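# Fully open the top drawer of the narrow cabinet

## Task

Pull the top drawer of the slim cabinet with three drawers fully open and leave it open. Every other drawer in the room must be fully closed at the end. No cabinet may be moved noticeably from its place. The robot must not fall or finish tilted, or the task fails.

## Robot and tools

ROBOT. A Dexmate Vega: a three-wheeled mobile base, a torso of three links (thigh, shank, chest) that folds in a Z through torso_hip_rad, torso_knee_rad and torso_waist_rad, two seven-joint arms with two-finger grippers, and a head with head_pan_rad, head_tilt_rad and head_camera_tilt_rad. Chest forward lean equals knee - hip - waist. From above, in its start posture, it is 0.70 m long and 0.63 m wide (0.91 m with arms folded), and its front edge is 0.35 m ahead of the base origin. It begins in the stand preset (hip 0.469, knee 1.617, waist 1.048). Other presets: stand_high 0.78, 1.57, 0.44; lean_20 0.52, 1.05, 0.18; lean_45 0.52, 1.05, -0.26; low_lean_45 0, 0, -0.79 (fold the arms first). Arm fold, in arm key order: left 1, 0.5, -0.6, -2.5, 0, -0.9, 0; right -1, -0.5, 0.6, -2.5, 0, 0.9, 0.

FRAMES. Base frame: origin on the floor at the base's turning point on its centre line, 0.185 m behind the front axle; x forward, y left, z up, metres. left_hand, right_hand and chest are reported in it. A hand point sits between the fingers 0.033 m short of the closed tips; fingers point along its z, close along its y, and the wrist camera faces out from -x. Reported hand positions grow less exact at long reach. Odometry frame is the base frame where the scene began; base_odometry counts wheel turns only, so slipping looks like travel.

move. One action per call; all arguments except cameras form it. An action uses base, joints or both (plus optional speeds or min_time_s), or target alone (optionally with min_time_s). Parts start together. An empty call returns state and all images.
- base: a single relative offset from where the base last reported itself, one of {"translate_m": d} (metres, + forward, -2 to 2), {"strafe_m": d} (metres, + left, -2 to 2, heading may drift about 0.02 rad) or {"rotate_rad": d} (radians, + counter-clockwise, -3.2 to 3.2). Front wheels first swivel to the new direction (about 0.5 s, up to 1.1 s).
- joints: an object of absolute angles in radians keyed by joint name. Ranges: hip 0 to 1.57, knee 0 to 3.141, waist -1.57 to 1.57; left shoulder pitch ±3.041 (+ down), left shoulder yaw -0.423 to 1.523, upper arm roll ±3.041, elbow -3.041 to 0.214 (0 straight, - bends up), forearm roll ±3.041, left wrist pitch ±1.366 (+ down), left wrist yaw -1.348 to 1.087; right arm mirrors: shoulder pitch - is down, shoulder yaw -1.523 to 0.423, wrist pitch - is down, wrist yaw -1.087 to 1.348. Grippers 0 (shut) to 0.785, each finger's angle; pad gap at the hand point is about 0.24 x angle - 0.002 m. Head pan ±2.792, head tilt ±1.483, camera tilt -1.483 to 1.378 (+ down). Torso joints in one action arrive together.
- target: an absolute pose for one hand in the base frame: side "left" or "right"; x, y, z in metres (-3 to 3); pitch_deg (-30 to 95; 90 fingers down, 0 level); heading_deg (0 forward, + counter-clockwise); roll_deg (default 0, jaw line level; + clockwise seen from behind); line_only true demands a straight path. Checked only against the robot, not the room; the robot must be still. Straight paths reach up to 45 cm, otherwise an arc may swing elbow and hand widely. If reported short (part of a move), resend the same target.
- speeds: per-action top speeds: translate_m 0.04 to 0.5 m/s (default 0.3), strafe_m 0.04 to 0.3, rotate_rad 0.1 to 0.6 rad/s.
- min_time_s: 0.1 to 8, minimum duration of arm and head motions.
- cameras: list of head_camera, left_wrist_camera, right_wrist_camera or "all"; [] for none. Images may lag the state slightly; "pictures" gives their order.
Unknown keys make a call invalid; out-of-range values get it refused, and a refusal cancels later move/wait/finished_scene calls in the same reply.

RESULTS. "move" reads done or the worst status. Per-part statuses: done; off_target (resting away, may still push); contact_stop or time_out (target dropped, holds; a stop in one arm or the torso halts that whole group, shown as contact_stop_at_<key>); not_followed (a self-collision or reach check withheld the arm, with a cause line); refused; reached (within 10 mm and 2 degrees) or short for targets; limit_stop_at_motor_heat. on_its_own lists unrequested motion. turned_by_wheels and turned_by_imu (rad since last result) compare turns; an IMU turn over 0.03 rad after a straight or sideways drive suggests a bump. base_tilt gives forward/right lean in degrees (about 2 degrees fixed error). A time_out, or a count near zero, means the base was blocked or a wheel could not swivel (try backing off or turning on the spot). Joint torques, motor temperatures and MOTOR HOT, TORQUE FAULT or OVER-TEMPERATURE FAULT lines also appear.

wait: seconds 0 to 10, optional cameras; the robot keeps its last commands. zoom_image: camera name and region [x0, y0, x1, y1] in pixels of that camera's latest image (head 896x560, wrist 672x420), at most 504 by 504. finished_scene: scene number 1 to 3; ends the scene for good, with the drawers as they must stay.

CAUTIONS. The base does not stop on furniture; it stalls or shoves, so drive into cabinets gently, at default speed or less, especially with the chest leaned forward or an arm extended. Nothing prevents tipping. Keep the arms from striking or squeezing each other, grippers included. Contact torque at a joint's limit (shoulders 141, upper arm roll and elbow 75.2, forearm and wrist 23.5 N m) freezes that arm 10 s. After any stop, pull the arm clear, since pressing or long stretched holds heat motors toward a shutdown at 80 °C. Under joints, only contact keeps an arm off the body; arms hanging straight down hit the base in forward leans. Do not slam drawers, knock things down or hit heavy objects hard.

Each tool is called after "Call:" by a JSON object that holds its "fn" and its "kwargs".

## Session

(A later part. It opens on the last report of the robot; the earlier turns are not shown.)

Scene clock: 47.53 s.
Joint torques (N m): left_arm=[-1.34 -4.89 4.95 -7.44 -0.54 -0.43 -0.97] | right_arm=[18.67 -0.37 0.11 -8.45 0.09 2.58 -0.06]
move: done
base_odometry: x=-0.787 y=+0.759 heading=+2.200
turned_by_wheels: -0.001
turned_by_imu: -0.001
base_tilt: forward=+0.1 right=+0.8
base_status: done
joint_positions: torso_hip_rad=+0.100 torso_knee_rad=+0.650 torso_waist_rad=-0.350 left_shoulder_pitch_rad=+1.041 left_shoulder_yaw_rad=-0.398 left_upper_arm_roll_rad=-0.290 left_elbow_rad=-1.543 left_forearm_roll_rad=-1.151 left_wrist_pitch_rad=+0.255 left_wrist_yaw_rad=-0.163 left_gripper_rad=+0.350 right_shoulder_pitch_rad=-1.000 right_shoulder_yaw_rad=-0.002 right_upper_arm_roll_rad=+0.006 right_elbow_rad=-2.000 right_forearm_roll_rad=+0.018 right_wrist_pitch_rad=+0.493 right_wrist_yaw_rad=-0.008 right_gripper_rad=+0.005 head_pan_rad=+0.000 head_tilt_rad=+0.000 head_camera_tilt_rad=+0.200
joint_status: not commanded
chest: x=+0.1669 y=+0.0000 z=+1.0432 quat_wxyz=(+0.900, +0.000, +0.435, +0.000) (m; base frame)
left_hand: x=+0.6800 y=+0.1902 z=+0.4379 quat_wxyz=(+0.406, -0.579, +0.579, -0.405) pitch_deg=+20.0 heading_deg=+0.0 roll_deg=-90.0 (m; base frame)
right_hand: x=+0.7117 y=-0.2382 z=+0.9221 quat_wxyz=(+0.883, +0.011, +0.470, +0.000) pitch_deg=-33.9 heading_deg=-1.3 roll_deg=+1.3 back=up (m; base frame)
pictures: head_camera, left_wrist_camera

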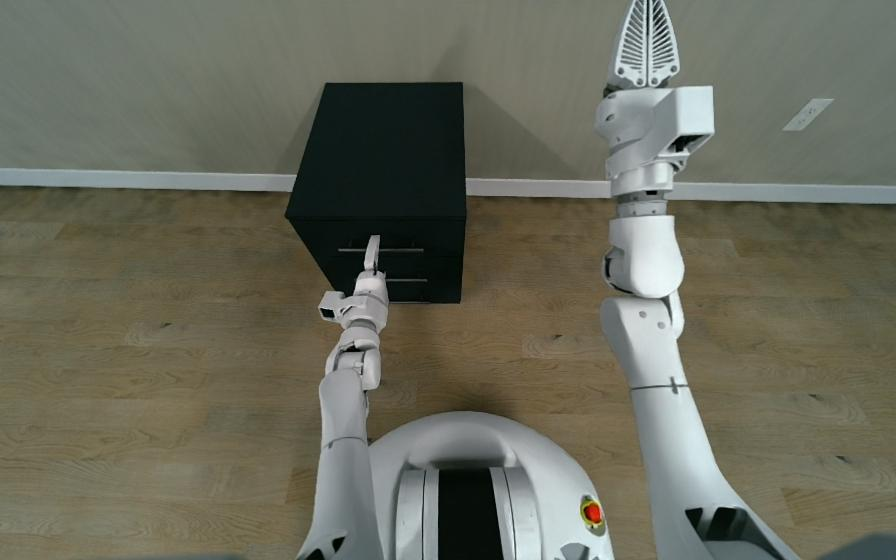

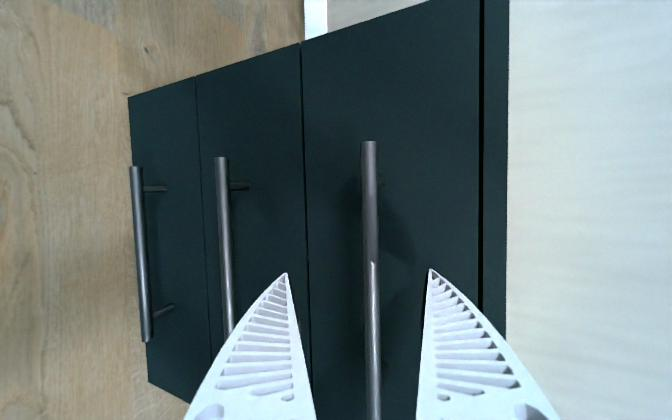

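Call:
{"fn": "move", "kwargs": {"base": {"translate_m": 0.035}, "speeds": {"translate_m": 0.06}, "cameras": ["left_wrist_camera"]}}

Call:
{"fn": "move", "kwargs": {"joints": {"left_gripper_rad": 0.0}, "cameras": ["head_camera", "left_wrist_camera"]}}

Scene clock: 49.03 s.
Joint torques (N m): left_arm=[-11.12 -6.72 6.08 -4.58 -0.07 0.42 0.3] | right_arm=[17.78 -0.8 0.64 -6.98 -0.04 2.14 -0.21]
move: done
base_odometry: x=-0.808 y=+0.788 heading=+2.200
turned_by_wheels: +0.000
turned_by_imu: +0.000
base_tilt: forward=+0.1 right=+0.7
base_status: done
joint_positions: torso_hip_rad=+0.100 torso_knee_rad=+0.650 torso_waist_rad=-0.350 left_shoulder_pitch_rad=+1.042 left_shoulder_yaw_rad=-0.398 left_upper_arm_roll_rad=-0.290 left_elbow_rad=-1.543 left_forearm_roll_rad=-1.151 left_wrist_pitch_rad=+0.255 left_wrist_yaw_rad=-0.164 left_gripper_rad=+0.350 right_shoulder_pitch_rad=-1.000 right_shoulder_yaw_rad=-0.002 right_upper_arm_roll_rad=+0.006 right_elbow_rad=-2.000 right_forearm_roll_rad=+0.018 right_wrist_pitch_rad=+0.493 right_wrist_yaw_rad=-0.008 right_gripper_rad=+0.005 head_pan_rad=+0.000 head_tilt_rad=+0.000 head_camera_tilt_rad=+0.200
joint_status: not commanded
chest: x=+0.1668 y=+0.0000 z=+1.0433 quat_wxyz=(+0.900, +0.000, +0.435, +0.000) (m; base frame)
left_hand: x=+0.6799 y=+0.1902 z=+0.4381 quat_wxyz=(+0.406, -0.579, +0.579, -0.406) pitch_deg=+20.0 heading_deg=+0.0 roll_deg=-90.0 (m; base frame)
right_hand: x=+0.7116 y=-0.2382 z=+0.9223 quat_wxyz=(+0.883, +0.011, +0.470, +0.000) pitch_deg=-33.9 heading_deg=-1.3 roll_deg=+1.3 back=up (m; base frame)
pictures: left_wrist_camera

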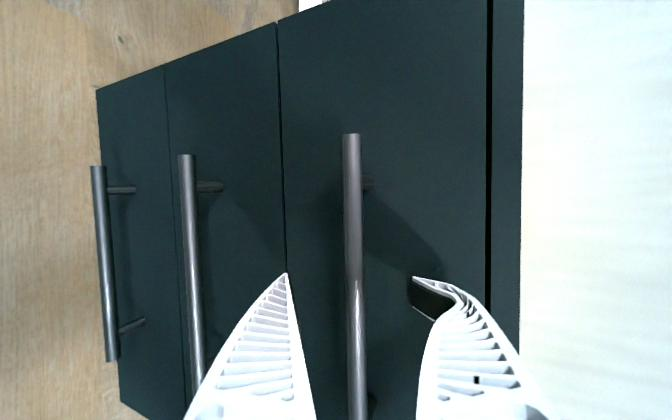

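Scene clock: 49.93 s.
Joint torques (N m): left_arm=[-11.72 -5.91 5.27 -6.93 -0.4 -0.52 -1.45] | right_arm=[18.34 -1.5 0.64 -8.1 0.12 1.82 -0.26]
move: done
base_odometry: x=-0.808 y=+0.788 heading=+2.200
turned_by_wheels: +0.000
turned_by_imu: +0.000
base_tilt: forward=+0.1 right=+0.8
base_status: not commanded
joint_positions: torso_hip_rad=+0.100 torso_knee_rad=+0.650 torso_waist_rad=-0.350 left_shoulder_pitch_rad=+1.042 left_shoulder_yaw_rad=-0.398 left_upper_arm_roll_rad=-0.290 left_elbow_rad=-1.543 left_forearm_roll_rad=-1.151 left_wrist_pitch_rad=+0.255 left_wrist_yaw_rad=-0.163 left_gripper_rad=+0.000 right_shoulder_pitch_rad=-1.000 right_shoulder_yaw_rad=-0.002 right_upper_arm_roll_rad=+0.006 right_elbow_rad=-2.000 right_forearm_roll_rad=+0.018 right_wrist_pitch_rad=+0.493 right_wrist_yaw_rad=-0.008 right_gripper_rad=+0.005 head_pan_rad=+0.000 head_tilt_rad=+0.000 head_camera_tilt_rad=+0.200
joint_status: all done
chest: x=+0.1669 y=+0.0000 z=+1.0432 quat_wxyz=(+0.900, +0.000, +0.435, +0.000) (m; base frame)
left_hand: x=+0.6798 y=+0.1902 z=+0.4377 quat_wxyz=(+0.405, -0.579, +0.579, -0.405) pitch_deg=+20.0 heading_deg=+0.0 roll_deg=-90.0 (m; base frame)
right_hand: x=+0.7117 y=-0.2382 z=+0.9222 quat_wxyz=(+0.883, +0.011, +0.470, +0.000) pitch_deg=-33.9 heading_deg=-1.3 roll_deg=+1.3 back=up (m; base frame)
pictures: head_camera, left_wrist_camera

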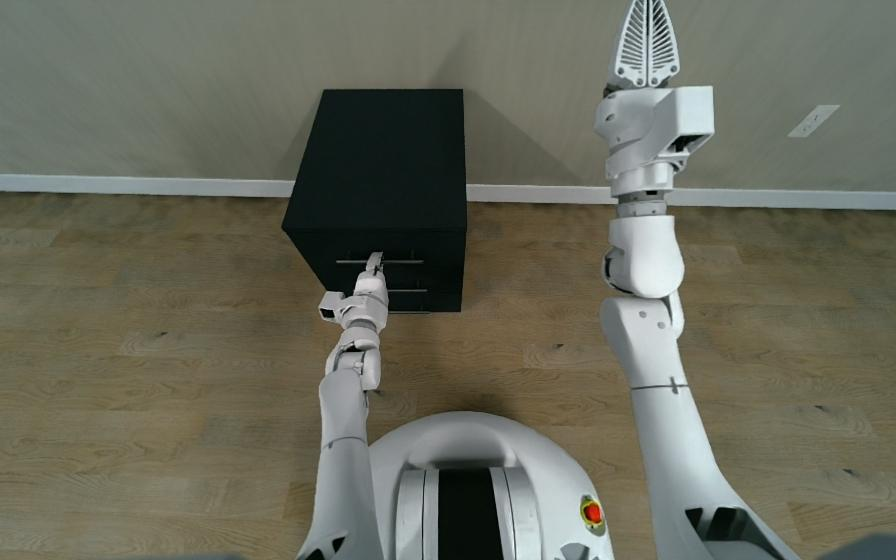

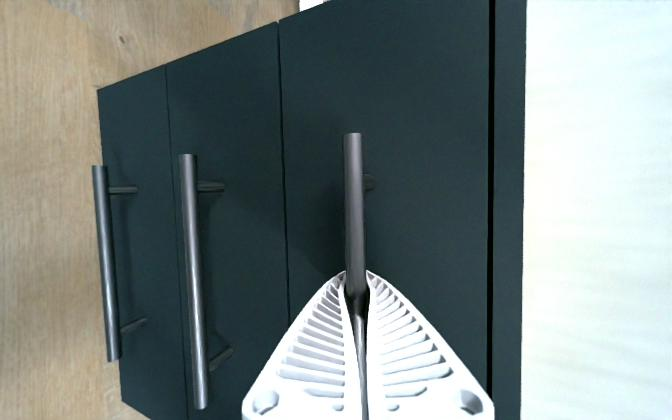

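Call:
{"fn": "move", "kwargs": {"base": {"translate_m": -0.15}, "speeds": {"translate_m": 0.1}, "cameras": ["head_camera", "left_wrist_camera"]}}

Scene clock: 52.33 s.
Joint torques (N m): left_arm=[-8.93 -5.49 5.92 -6.79 -0.54 1.82 -1.37] | right_arm=[18.29 -1.28 0.64 -7.06 -0.01 2.01 -0.15]
move: done
base_odometry: x=-0.720 y=+0.667 heading=+2.201
turned_by_wheels: +0.001
turned_by_imu: +0.002
base_tilt: forward=+0.1 right=+0.8
base_status: done
joint_positions: torso_hip_rad=+0.100 torso_knee_rad=+0.650 torso_waist_rad=-0.350 left_shoulder_pitch_rad=+1.042 left_shoulder_yaw_rad=-0.398 left_upper_arm_roll_rad=-0.290 left_elbow_rad=-1.543 left_forearm_roll_rad=-1.151 left_wrist_pitch_rad=+0.255 left_wrist_yaw_rad=-0.163 left_gripper_rad=+0.000 right_shoulder_pitch_rad=-1.000 right_shoulder_yaw_rad=-0.002 right_upper_arm_roll_rad=+0.006 right_elbow_rad=-2.000 right_forearm_roll_rad=+0.018 right_wrist_pitch_rad=+0.493 right_wrist_yaw_rad=-0.008 right_gripper_rad=+0.005 head_pan_rad=+0.000 head_tilt_rad=+0.000 head_camera_tilt_rad=+0.200
joint_status: not commanded
chest: x=+0.1669 y=+0.0000 z=+1.0432 quat_wxyz=(+0.900, +0.000, +0.435, +0.000) (m; base frame)
left_hand: x=+0.6798 y=+0.1903 z=+0.4377 quat_wxyz=(+0.406, -0.579, +0.579, -0.405) pitch_deg=+20.0 heading_deg=+0.0 roll_deg=-90.0 (m; base frame)
right_hand: x=+0.7117 y=-0.2382 z=+0.9221 quat_wxyz=(+0.883, +0.011, +0.470, +0.000) pitch_deg=-33.9 heading_deg=-1.3 roll_deg=+1.3 back=up (m; base frame)
pictures: head_camera, left_wrist_camera

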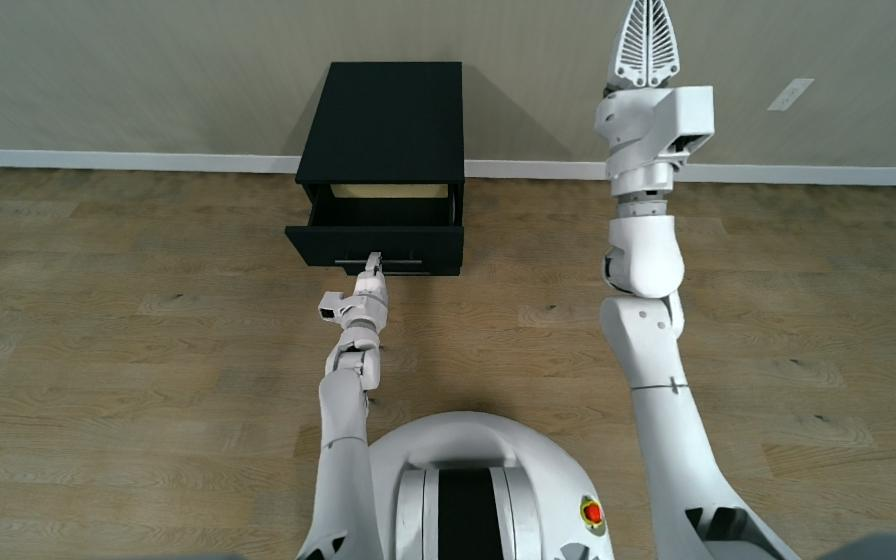

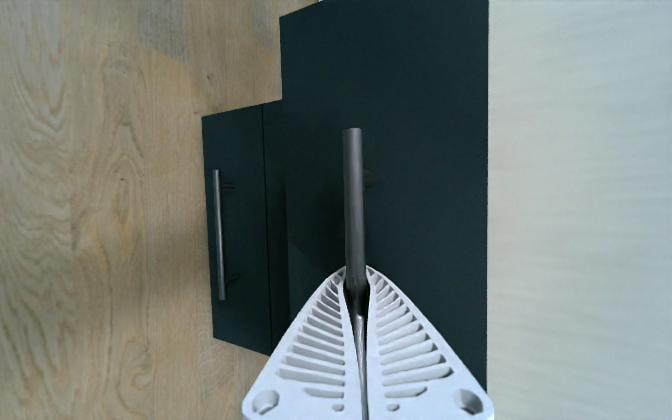

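Call:
{"fn": "move", "kwargs": {"base": {"translate_m": -0.15}, "speeds": {"translate_m": 0.1}, "cameras": ["head_camera", "left_wrist_camera"]}}

Call:
{"fn": "move", "kwargs": {"base": {"translate_m": -0.08}, "speeds": {"translate_m": 0.06}, "cameras": ["head_camera", "left_wrist_camera"]}}

Scene clock: 54.93 s.
Joint torques (N m): left_arm=[-6.63 -5.46 7.27 -4.87 -0.42 2.59 -1.51] | right_arm=[18.33 -0.91 0.18 -8.73 0.03 1.57 -0.03]
move: done
base_odometry: x=-0.631 y=+0.545 heading=+2.200
turned_by_wheels: -0.001
turned_by_imu: -0.002
base_tilt: forward=+0.1 right=+0.7
base_status: done
joint_positions: torso_hip_rad=+0.100 torso_knee_rad=+0.650 torso_waist_rad=-0.350 left_shoulder_pitch_rad=+1.042 left_shoulder_yaw_rad=-0.398 left_upper_arm_roll_rad=-0.290 left_elbow_rad=-1.543 left_forearm_roll_rad=-1.151 left_wrist_pitch_rad=+0.254 left_wrist_yaw_rad=-0.163 left_gripper_rad=+0.000 right_shoulder_pitch_rad=-1.000 right_shoulder_yaw_rad=-0.002 right_upper_arm_roll_rad=+0.006 right_elbow_rad=-2.000 right_forearm_roll_rad=+0.018 right_wrist_pitch_rad=+0.493 right_wrist_yaw_rad=-0.008 right_gripper_rad=+0.005 head_pan_rad=+0.000 head_tilt_rad=+0.000 head_camera_tilt_rad=+0.200
joint_status: not commanded
chest: x=+0.1669 y=+0.0000 z=+1.0432 quat_wxyz=(+0.900, +0.000, +0.435, +0.000) (m; base frame)
left_hand: x=+0.6798 y=+0.1906 z=+0.4377 quat_wxyz=(+0.406, -0.580, +0.579, -0.405) pitch_deg=+20.0 heading_deg=+0.1 roll_deg=-90.0 (m; base frame)
right_hand: x=+0.7117 y=-0.2382 z=+0.9221 quat_wxyz=(+0.883, +0.011, +0.470, +0.000) pitch_deg=-33.9 heading_deg=-1.3 roll_deg=+1.3 back=up (m; base frame)
pictures: head_camera, left_wrist_camera

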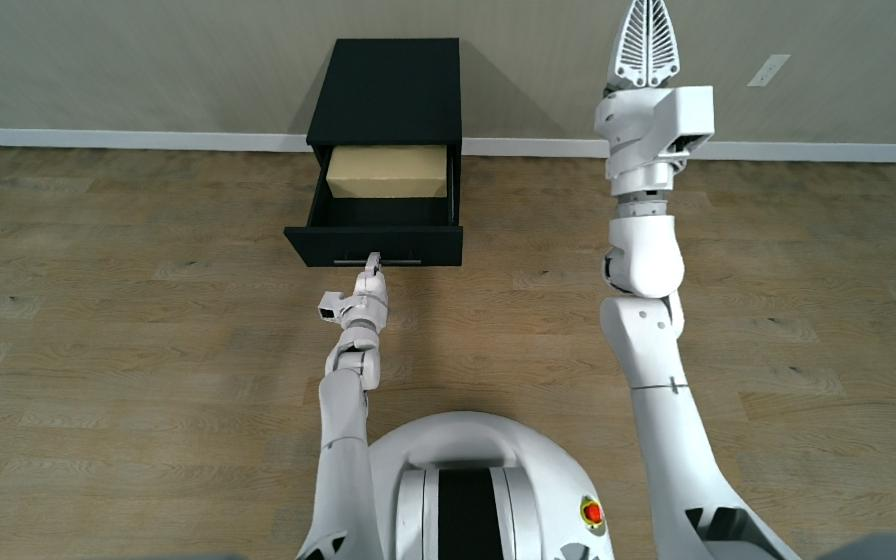

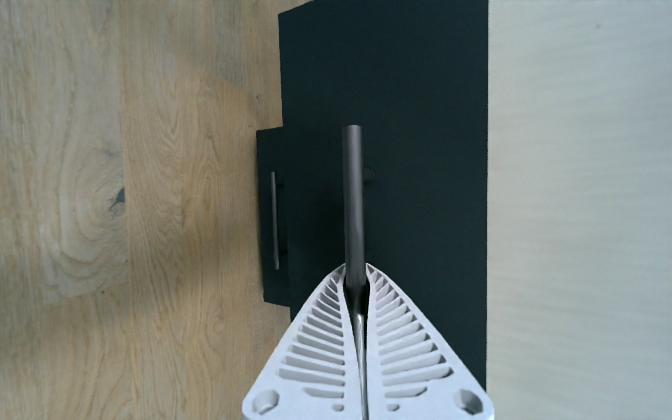

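Scene clock: 56.87 s.
Joint torques (N m): left_arm=[-7.08 -3.75 6.47 -4.9 -0.44 1.79 -1.56] | right_arm=[17.81 0.03 0.37 -7.57 0.08 2.35 -0.21]
move: done
base_odometry: x=-0.584 y=+0.481 heading=+2.199
turned_by_wheels: -0.001
turned_by_imu: -0.001
base_tilt: forward=+0.1 right=+0.8
base_status: done
joint_positions: torso_hip_rad=+0.100 torso_knee_rad=+0.650 torso_waist_rad=-0.350 left_shoulder_pitch_rad=+1.042 left_shoulder_yaw_rad=-0.398 left_upper_arm_roll_rad=-0.290 left_elbow_rad=-1.543 left_forearm_roll_rad=-1.151 left_wrist_pitch_rad=+0.255 left_wrist_yaw_rad=-0.163 left_gripper_rad=+0.000 right_shoulder_pitch_rad=-1.000 right_shoulder_yaw_rad=-0.002 right_upper_arm_roll_rad=+0.006 right_elbow_rad=-2.000 right_forearm_roll_rad=+0.018 right_wrist_pitch_rad=+0.493 right_wrist_yaw_rad=-0.008 right_gripper_rad=+0.005 head_pan_rad=+0.000 head_tilt_rad=+0.000 head_camera_tilt_rad=+0.200
joint_status: not commanded
chest: x=+0.1670 y=+0.0000 z=+1.0432 quat_wxyz=(+0.900, +0.000, +0.435, +0.000) (m; base frame)
left_hand: x=+0.6798 y=+0.1905 z=+0.4377 quat_wxyz=(+0.406, -0.579, +0.579, -0.405) pitch_deg=+20.0 heading_deg=+0.1 roll_deg=-90.0 (m; base frame)
right_hand: x=+0.7117 y=-0.2382 z=+0.9221 quat_wxyz=(+0.883, +0.011, +0.470, +0.000) pitch_deg=-33.9 heading_deg=-1.3 roll_deg=+1.3 back=up (m; base frame)
pictures: head_camera, left_wrist_camera

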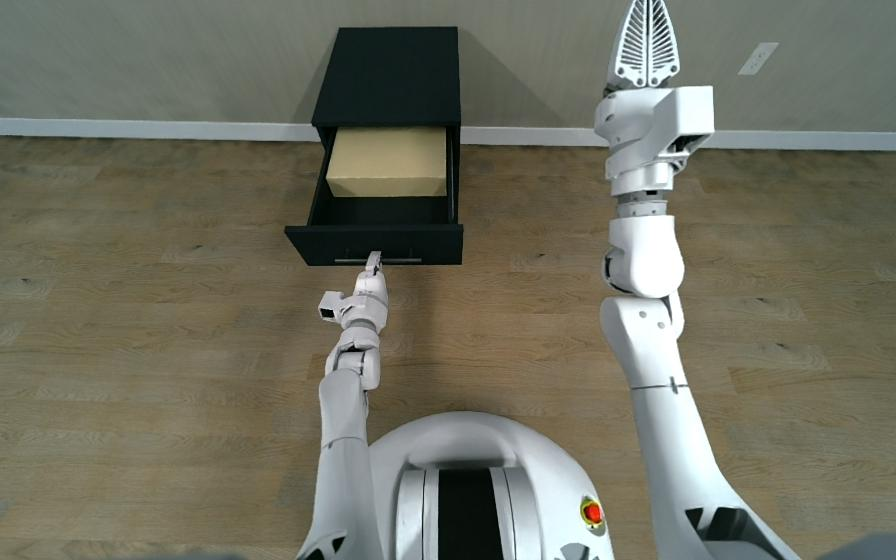

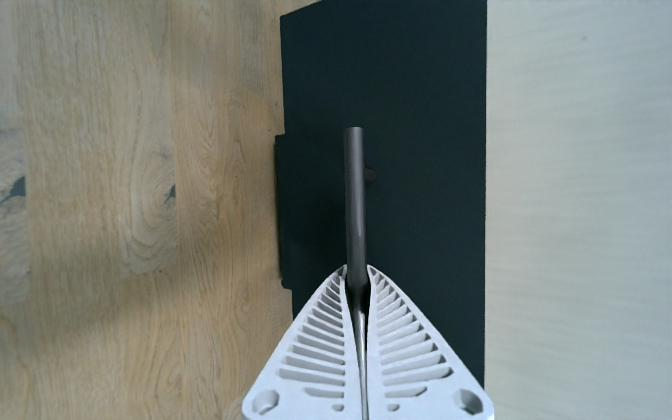

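Call:
{"fn": "move", "kwargs": {"base": {"translate_m": -0.06}, "speeds": {"translate_m": 0.06}, "cameras": ["head_camera", "left_wrist_camera"]}}

Scene clock: 58.63 s.
Joint torques (N m): left_arm=[-3.02 -5.11 1.91 -6.18 -0.15 -0.11 -0.63] | right_arm=[18.46 -0.62 0.28 -9.36 0.02 1.27 -0.15]
move: done
base_odometry: x=-0.549 y=+0.432 heading=+2.199
turned_by_wheels: -0.001
turned_by_imu: -0.001
base_tilt: forward=+0.1 right=+0.8
base_status: done
joint_positions: torso_hip_rad=+0.100 torso_knee_rad=+0.650 torso_waist_rad=-0.350 left_shoulder_pitch_rad=+1.041 left_shoulder_yaw_rad=-0.398 left_upper_arm_roll_rad=-0.290 left_elbow_rad=-1.543 left_forearm_roll_rad=-1.151 left_wrist_pitch_rad=+0.255 left_wrist_yaw_rad=-0.163 left_gripper_rad=+0.000 right_shoulder_pitch_rad=-1.000 right_shoulder_yaw_rad=-0.002 right_upper_arm_roll_rad=+0.006 right_elbow_rad=-2.000 right_forearm_roll_rad=+0.018 right_wrist_pitch_rad=+0.493 right_wrist_yaw_rad=-0.008 right_gripper_rad=+0.005 head_pan_rad=+0.000 head_tilt_rad=+0.000 head_camera_tilt_rad=+0.200
joint_status: not commanded
chest: x=+0.1668 y=+0.0000 z=+1.0433 quat_wxyz=(+0.900, +0.000, +0.435, +0.000) (m; base frame)
left_hand: x=+0.6800 y=+0.1900 z=+0.4381 quat_wxyz=(+0.406, -0.579, +0.579, -0.406) pitch_deg=+20.0 heading_deg=+0.0 roll_deg=-90.0 (m; base frame)
right_hand: x=+0.7116 y=-0.2382 z=+0.9223 quat_wxyz=(+0.883, +0.011, +0.470, +0.000) pitch_deg=-33.9 heading_deg=-1.3 roll_deg=+1.3 back=up (m; base frame)
pictures: head_camera, left_wrist_camera

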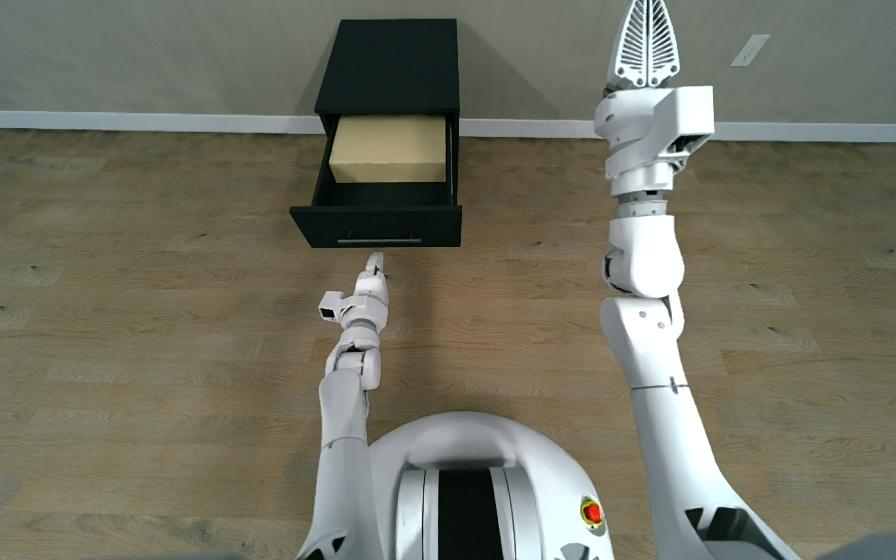

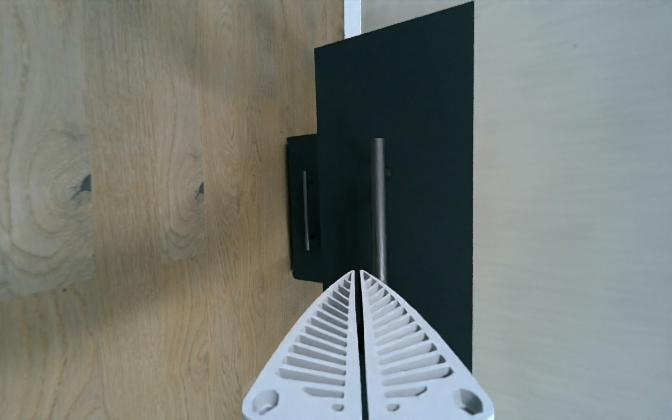

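Call:
{"fn": "finished_scene", "kwargs": {"scene": 1}}

The scene is finished: the task was done.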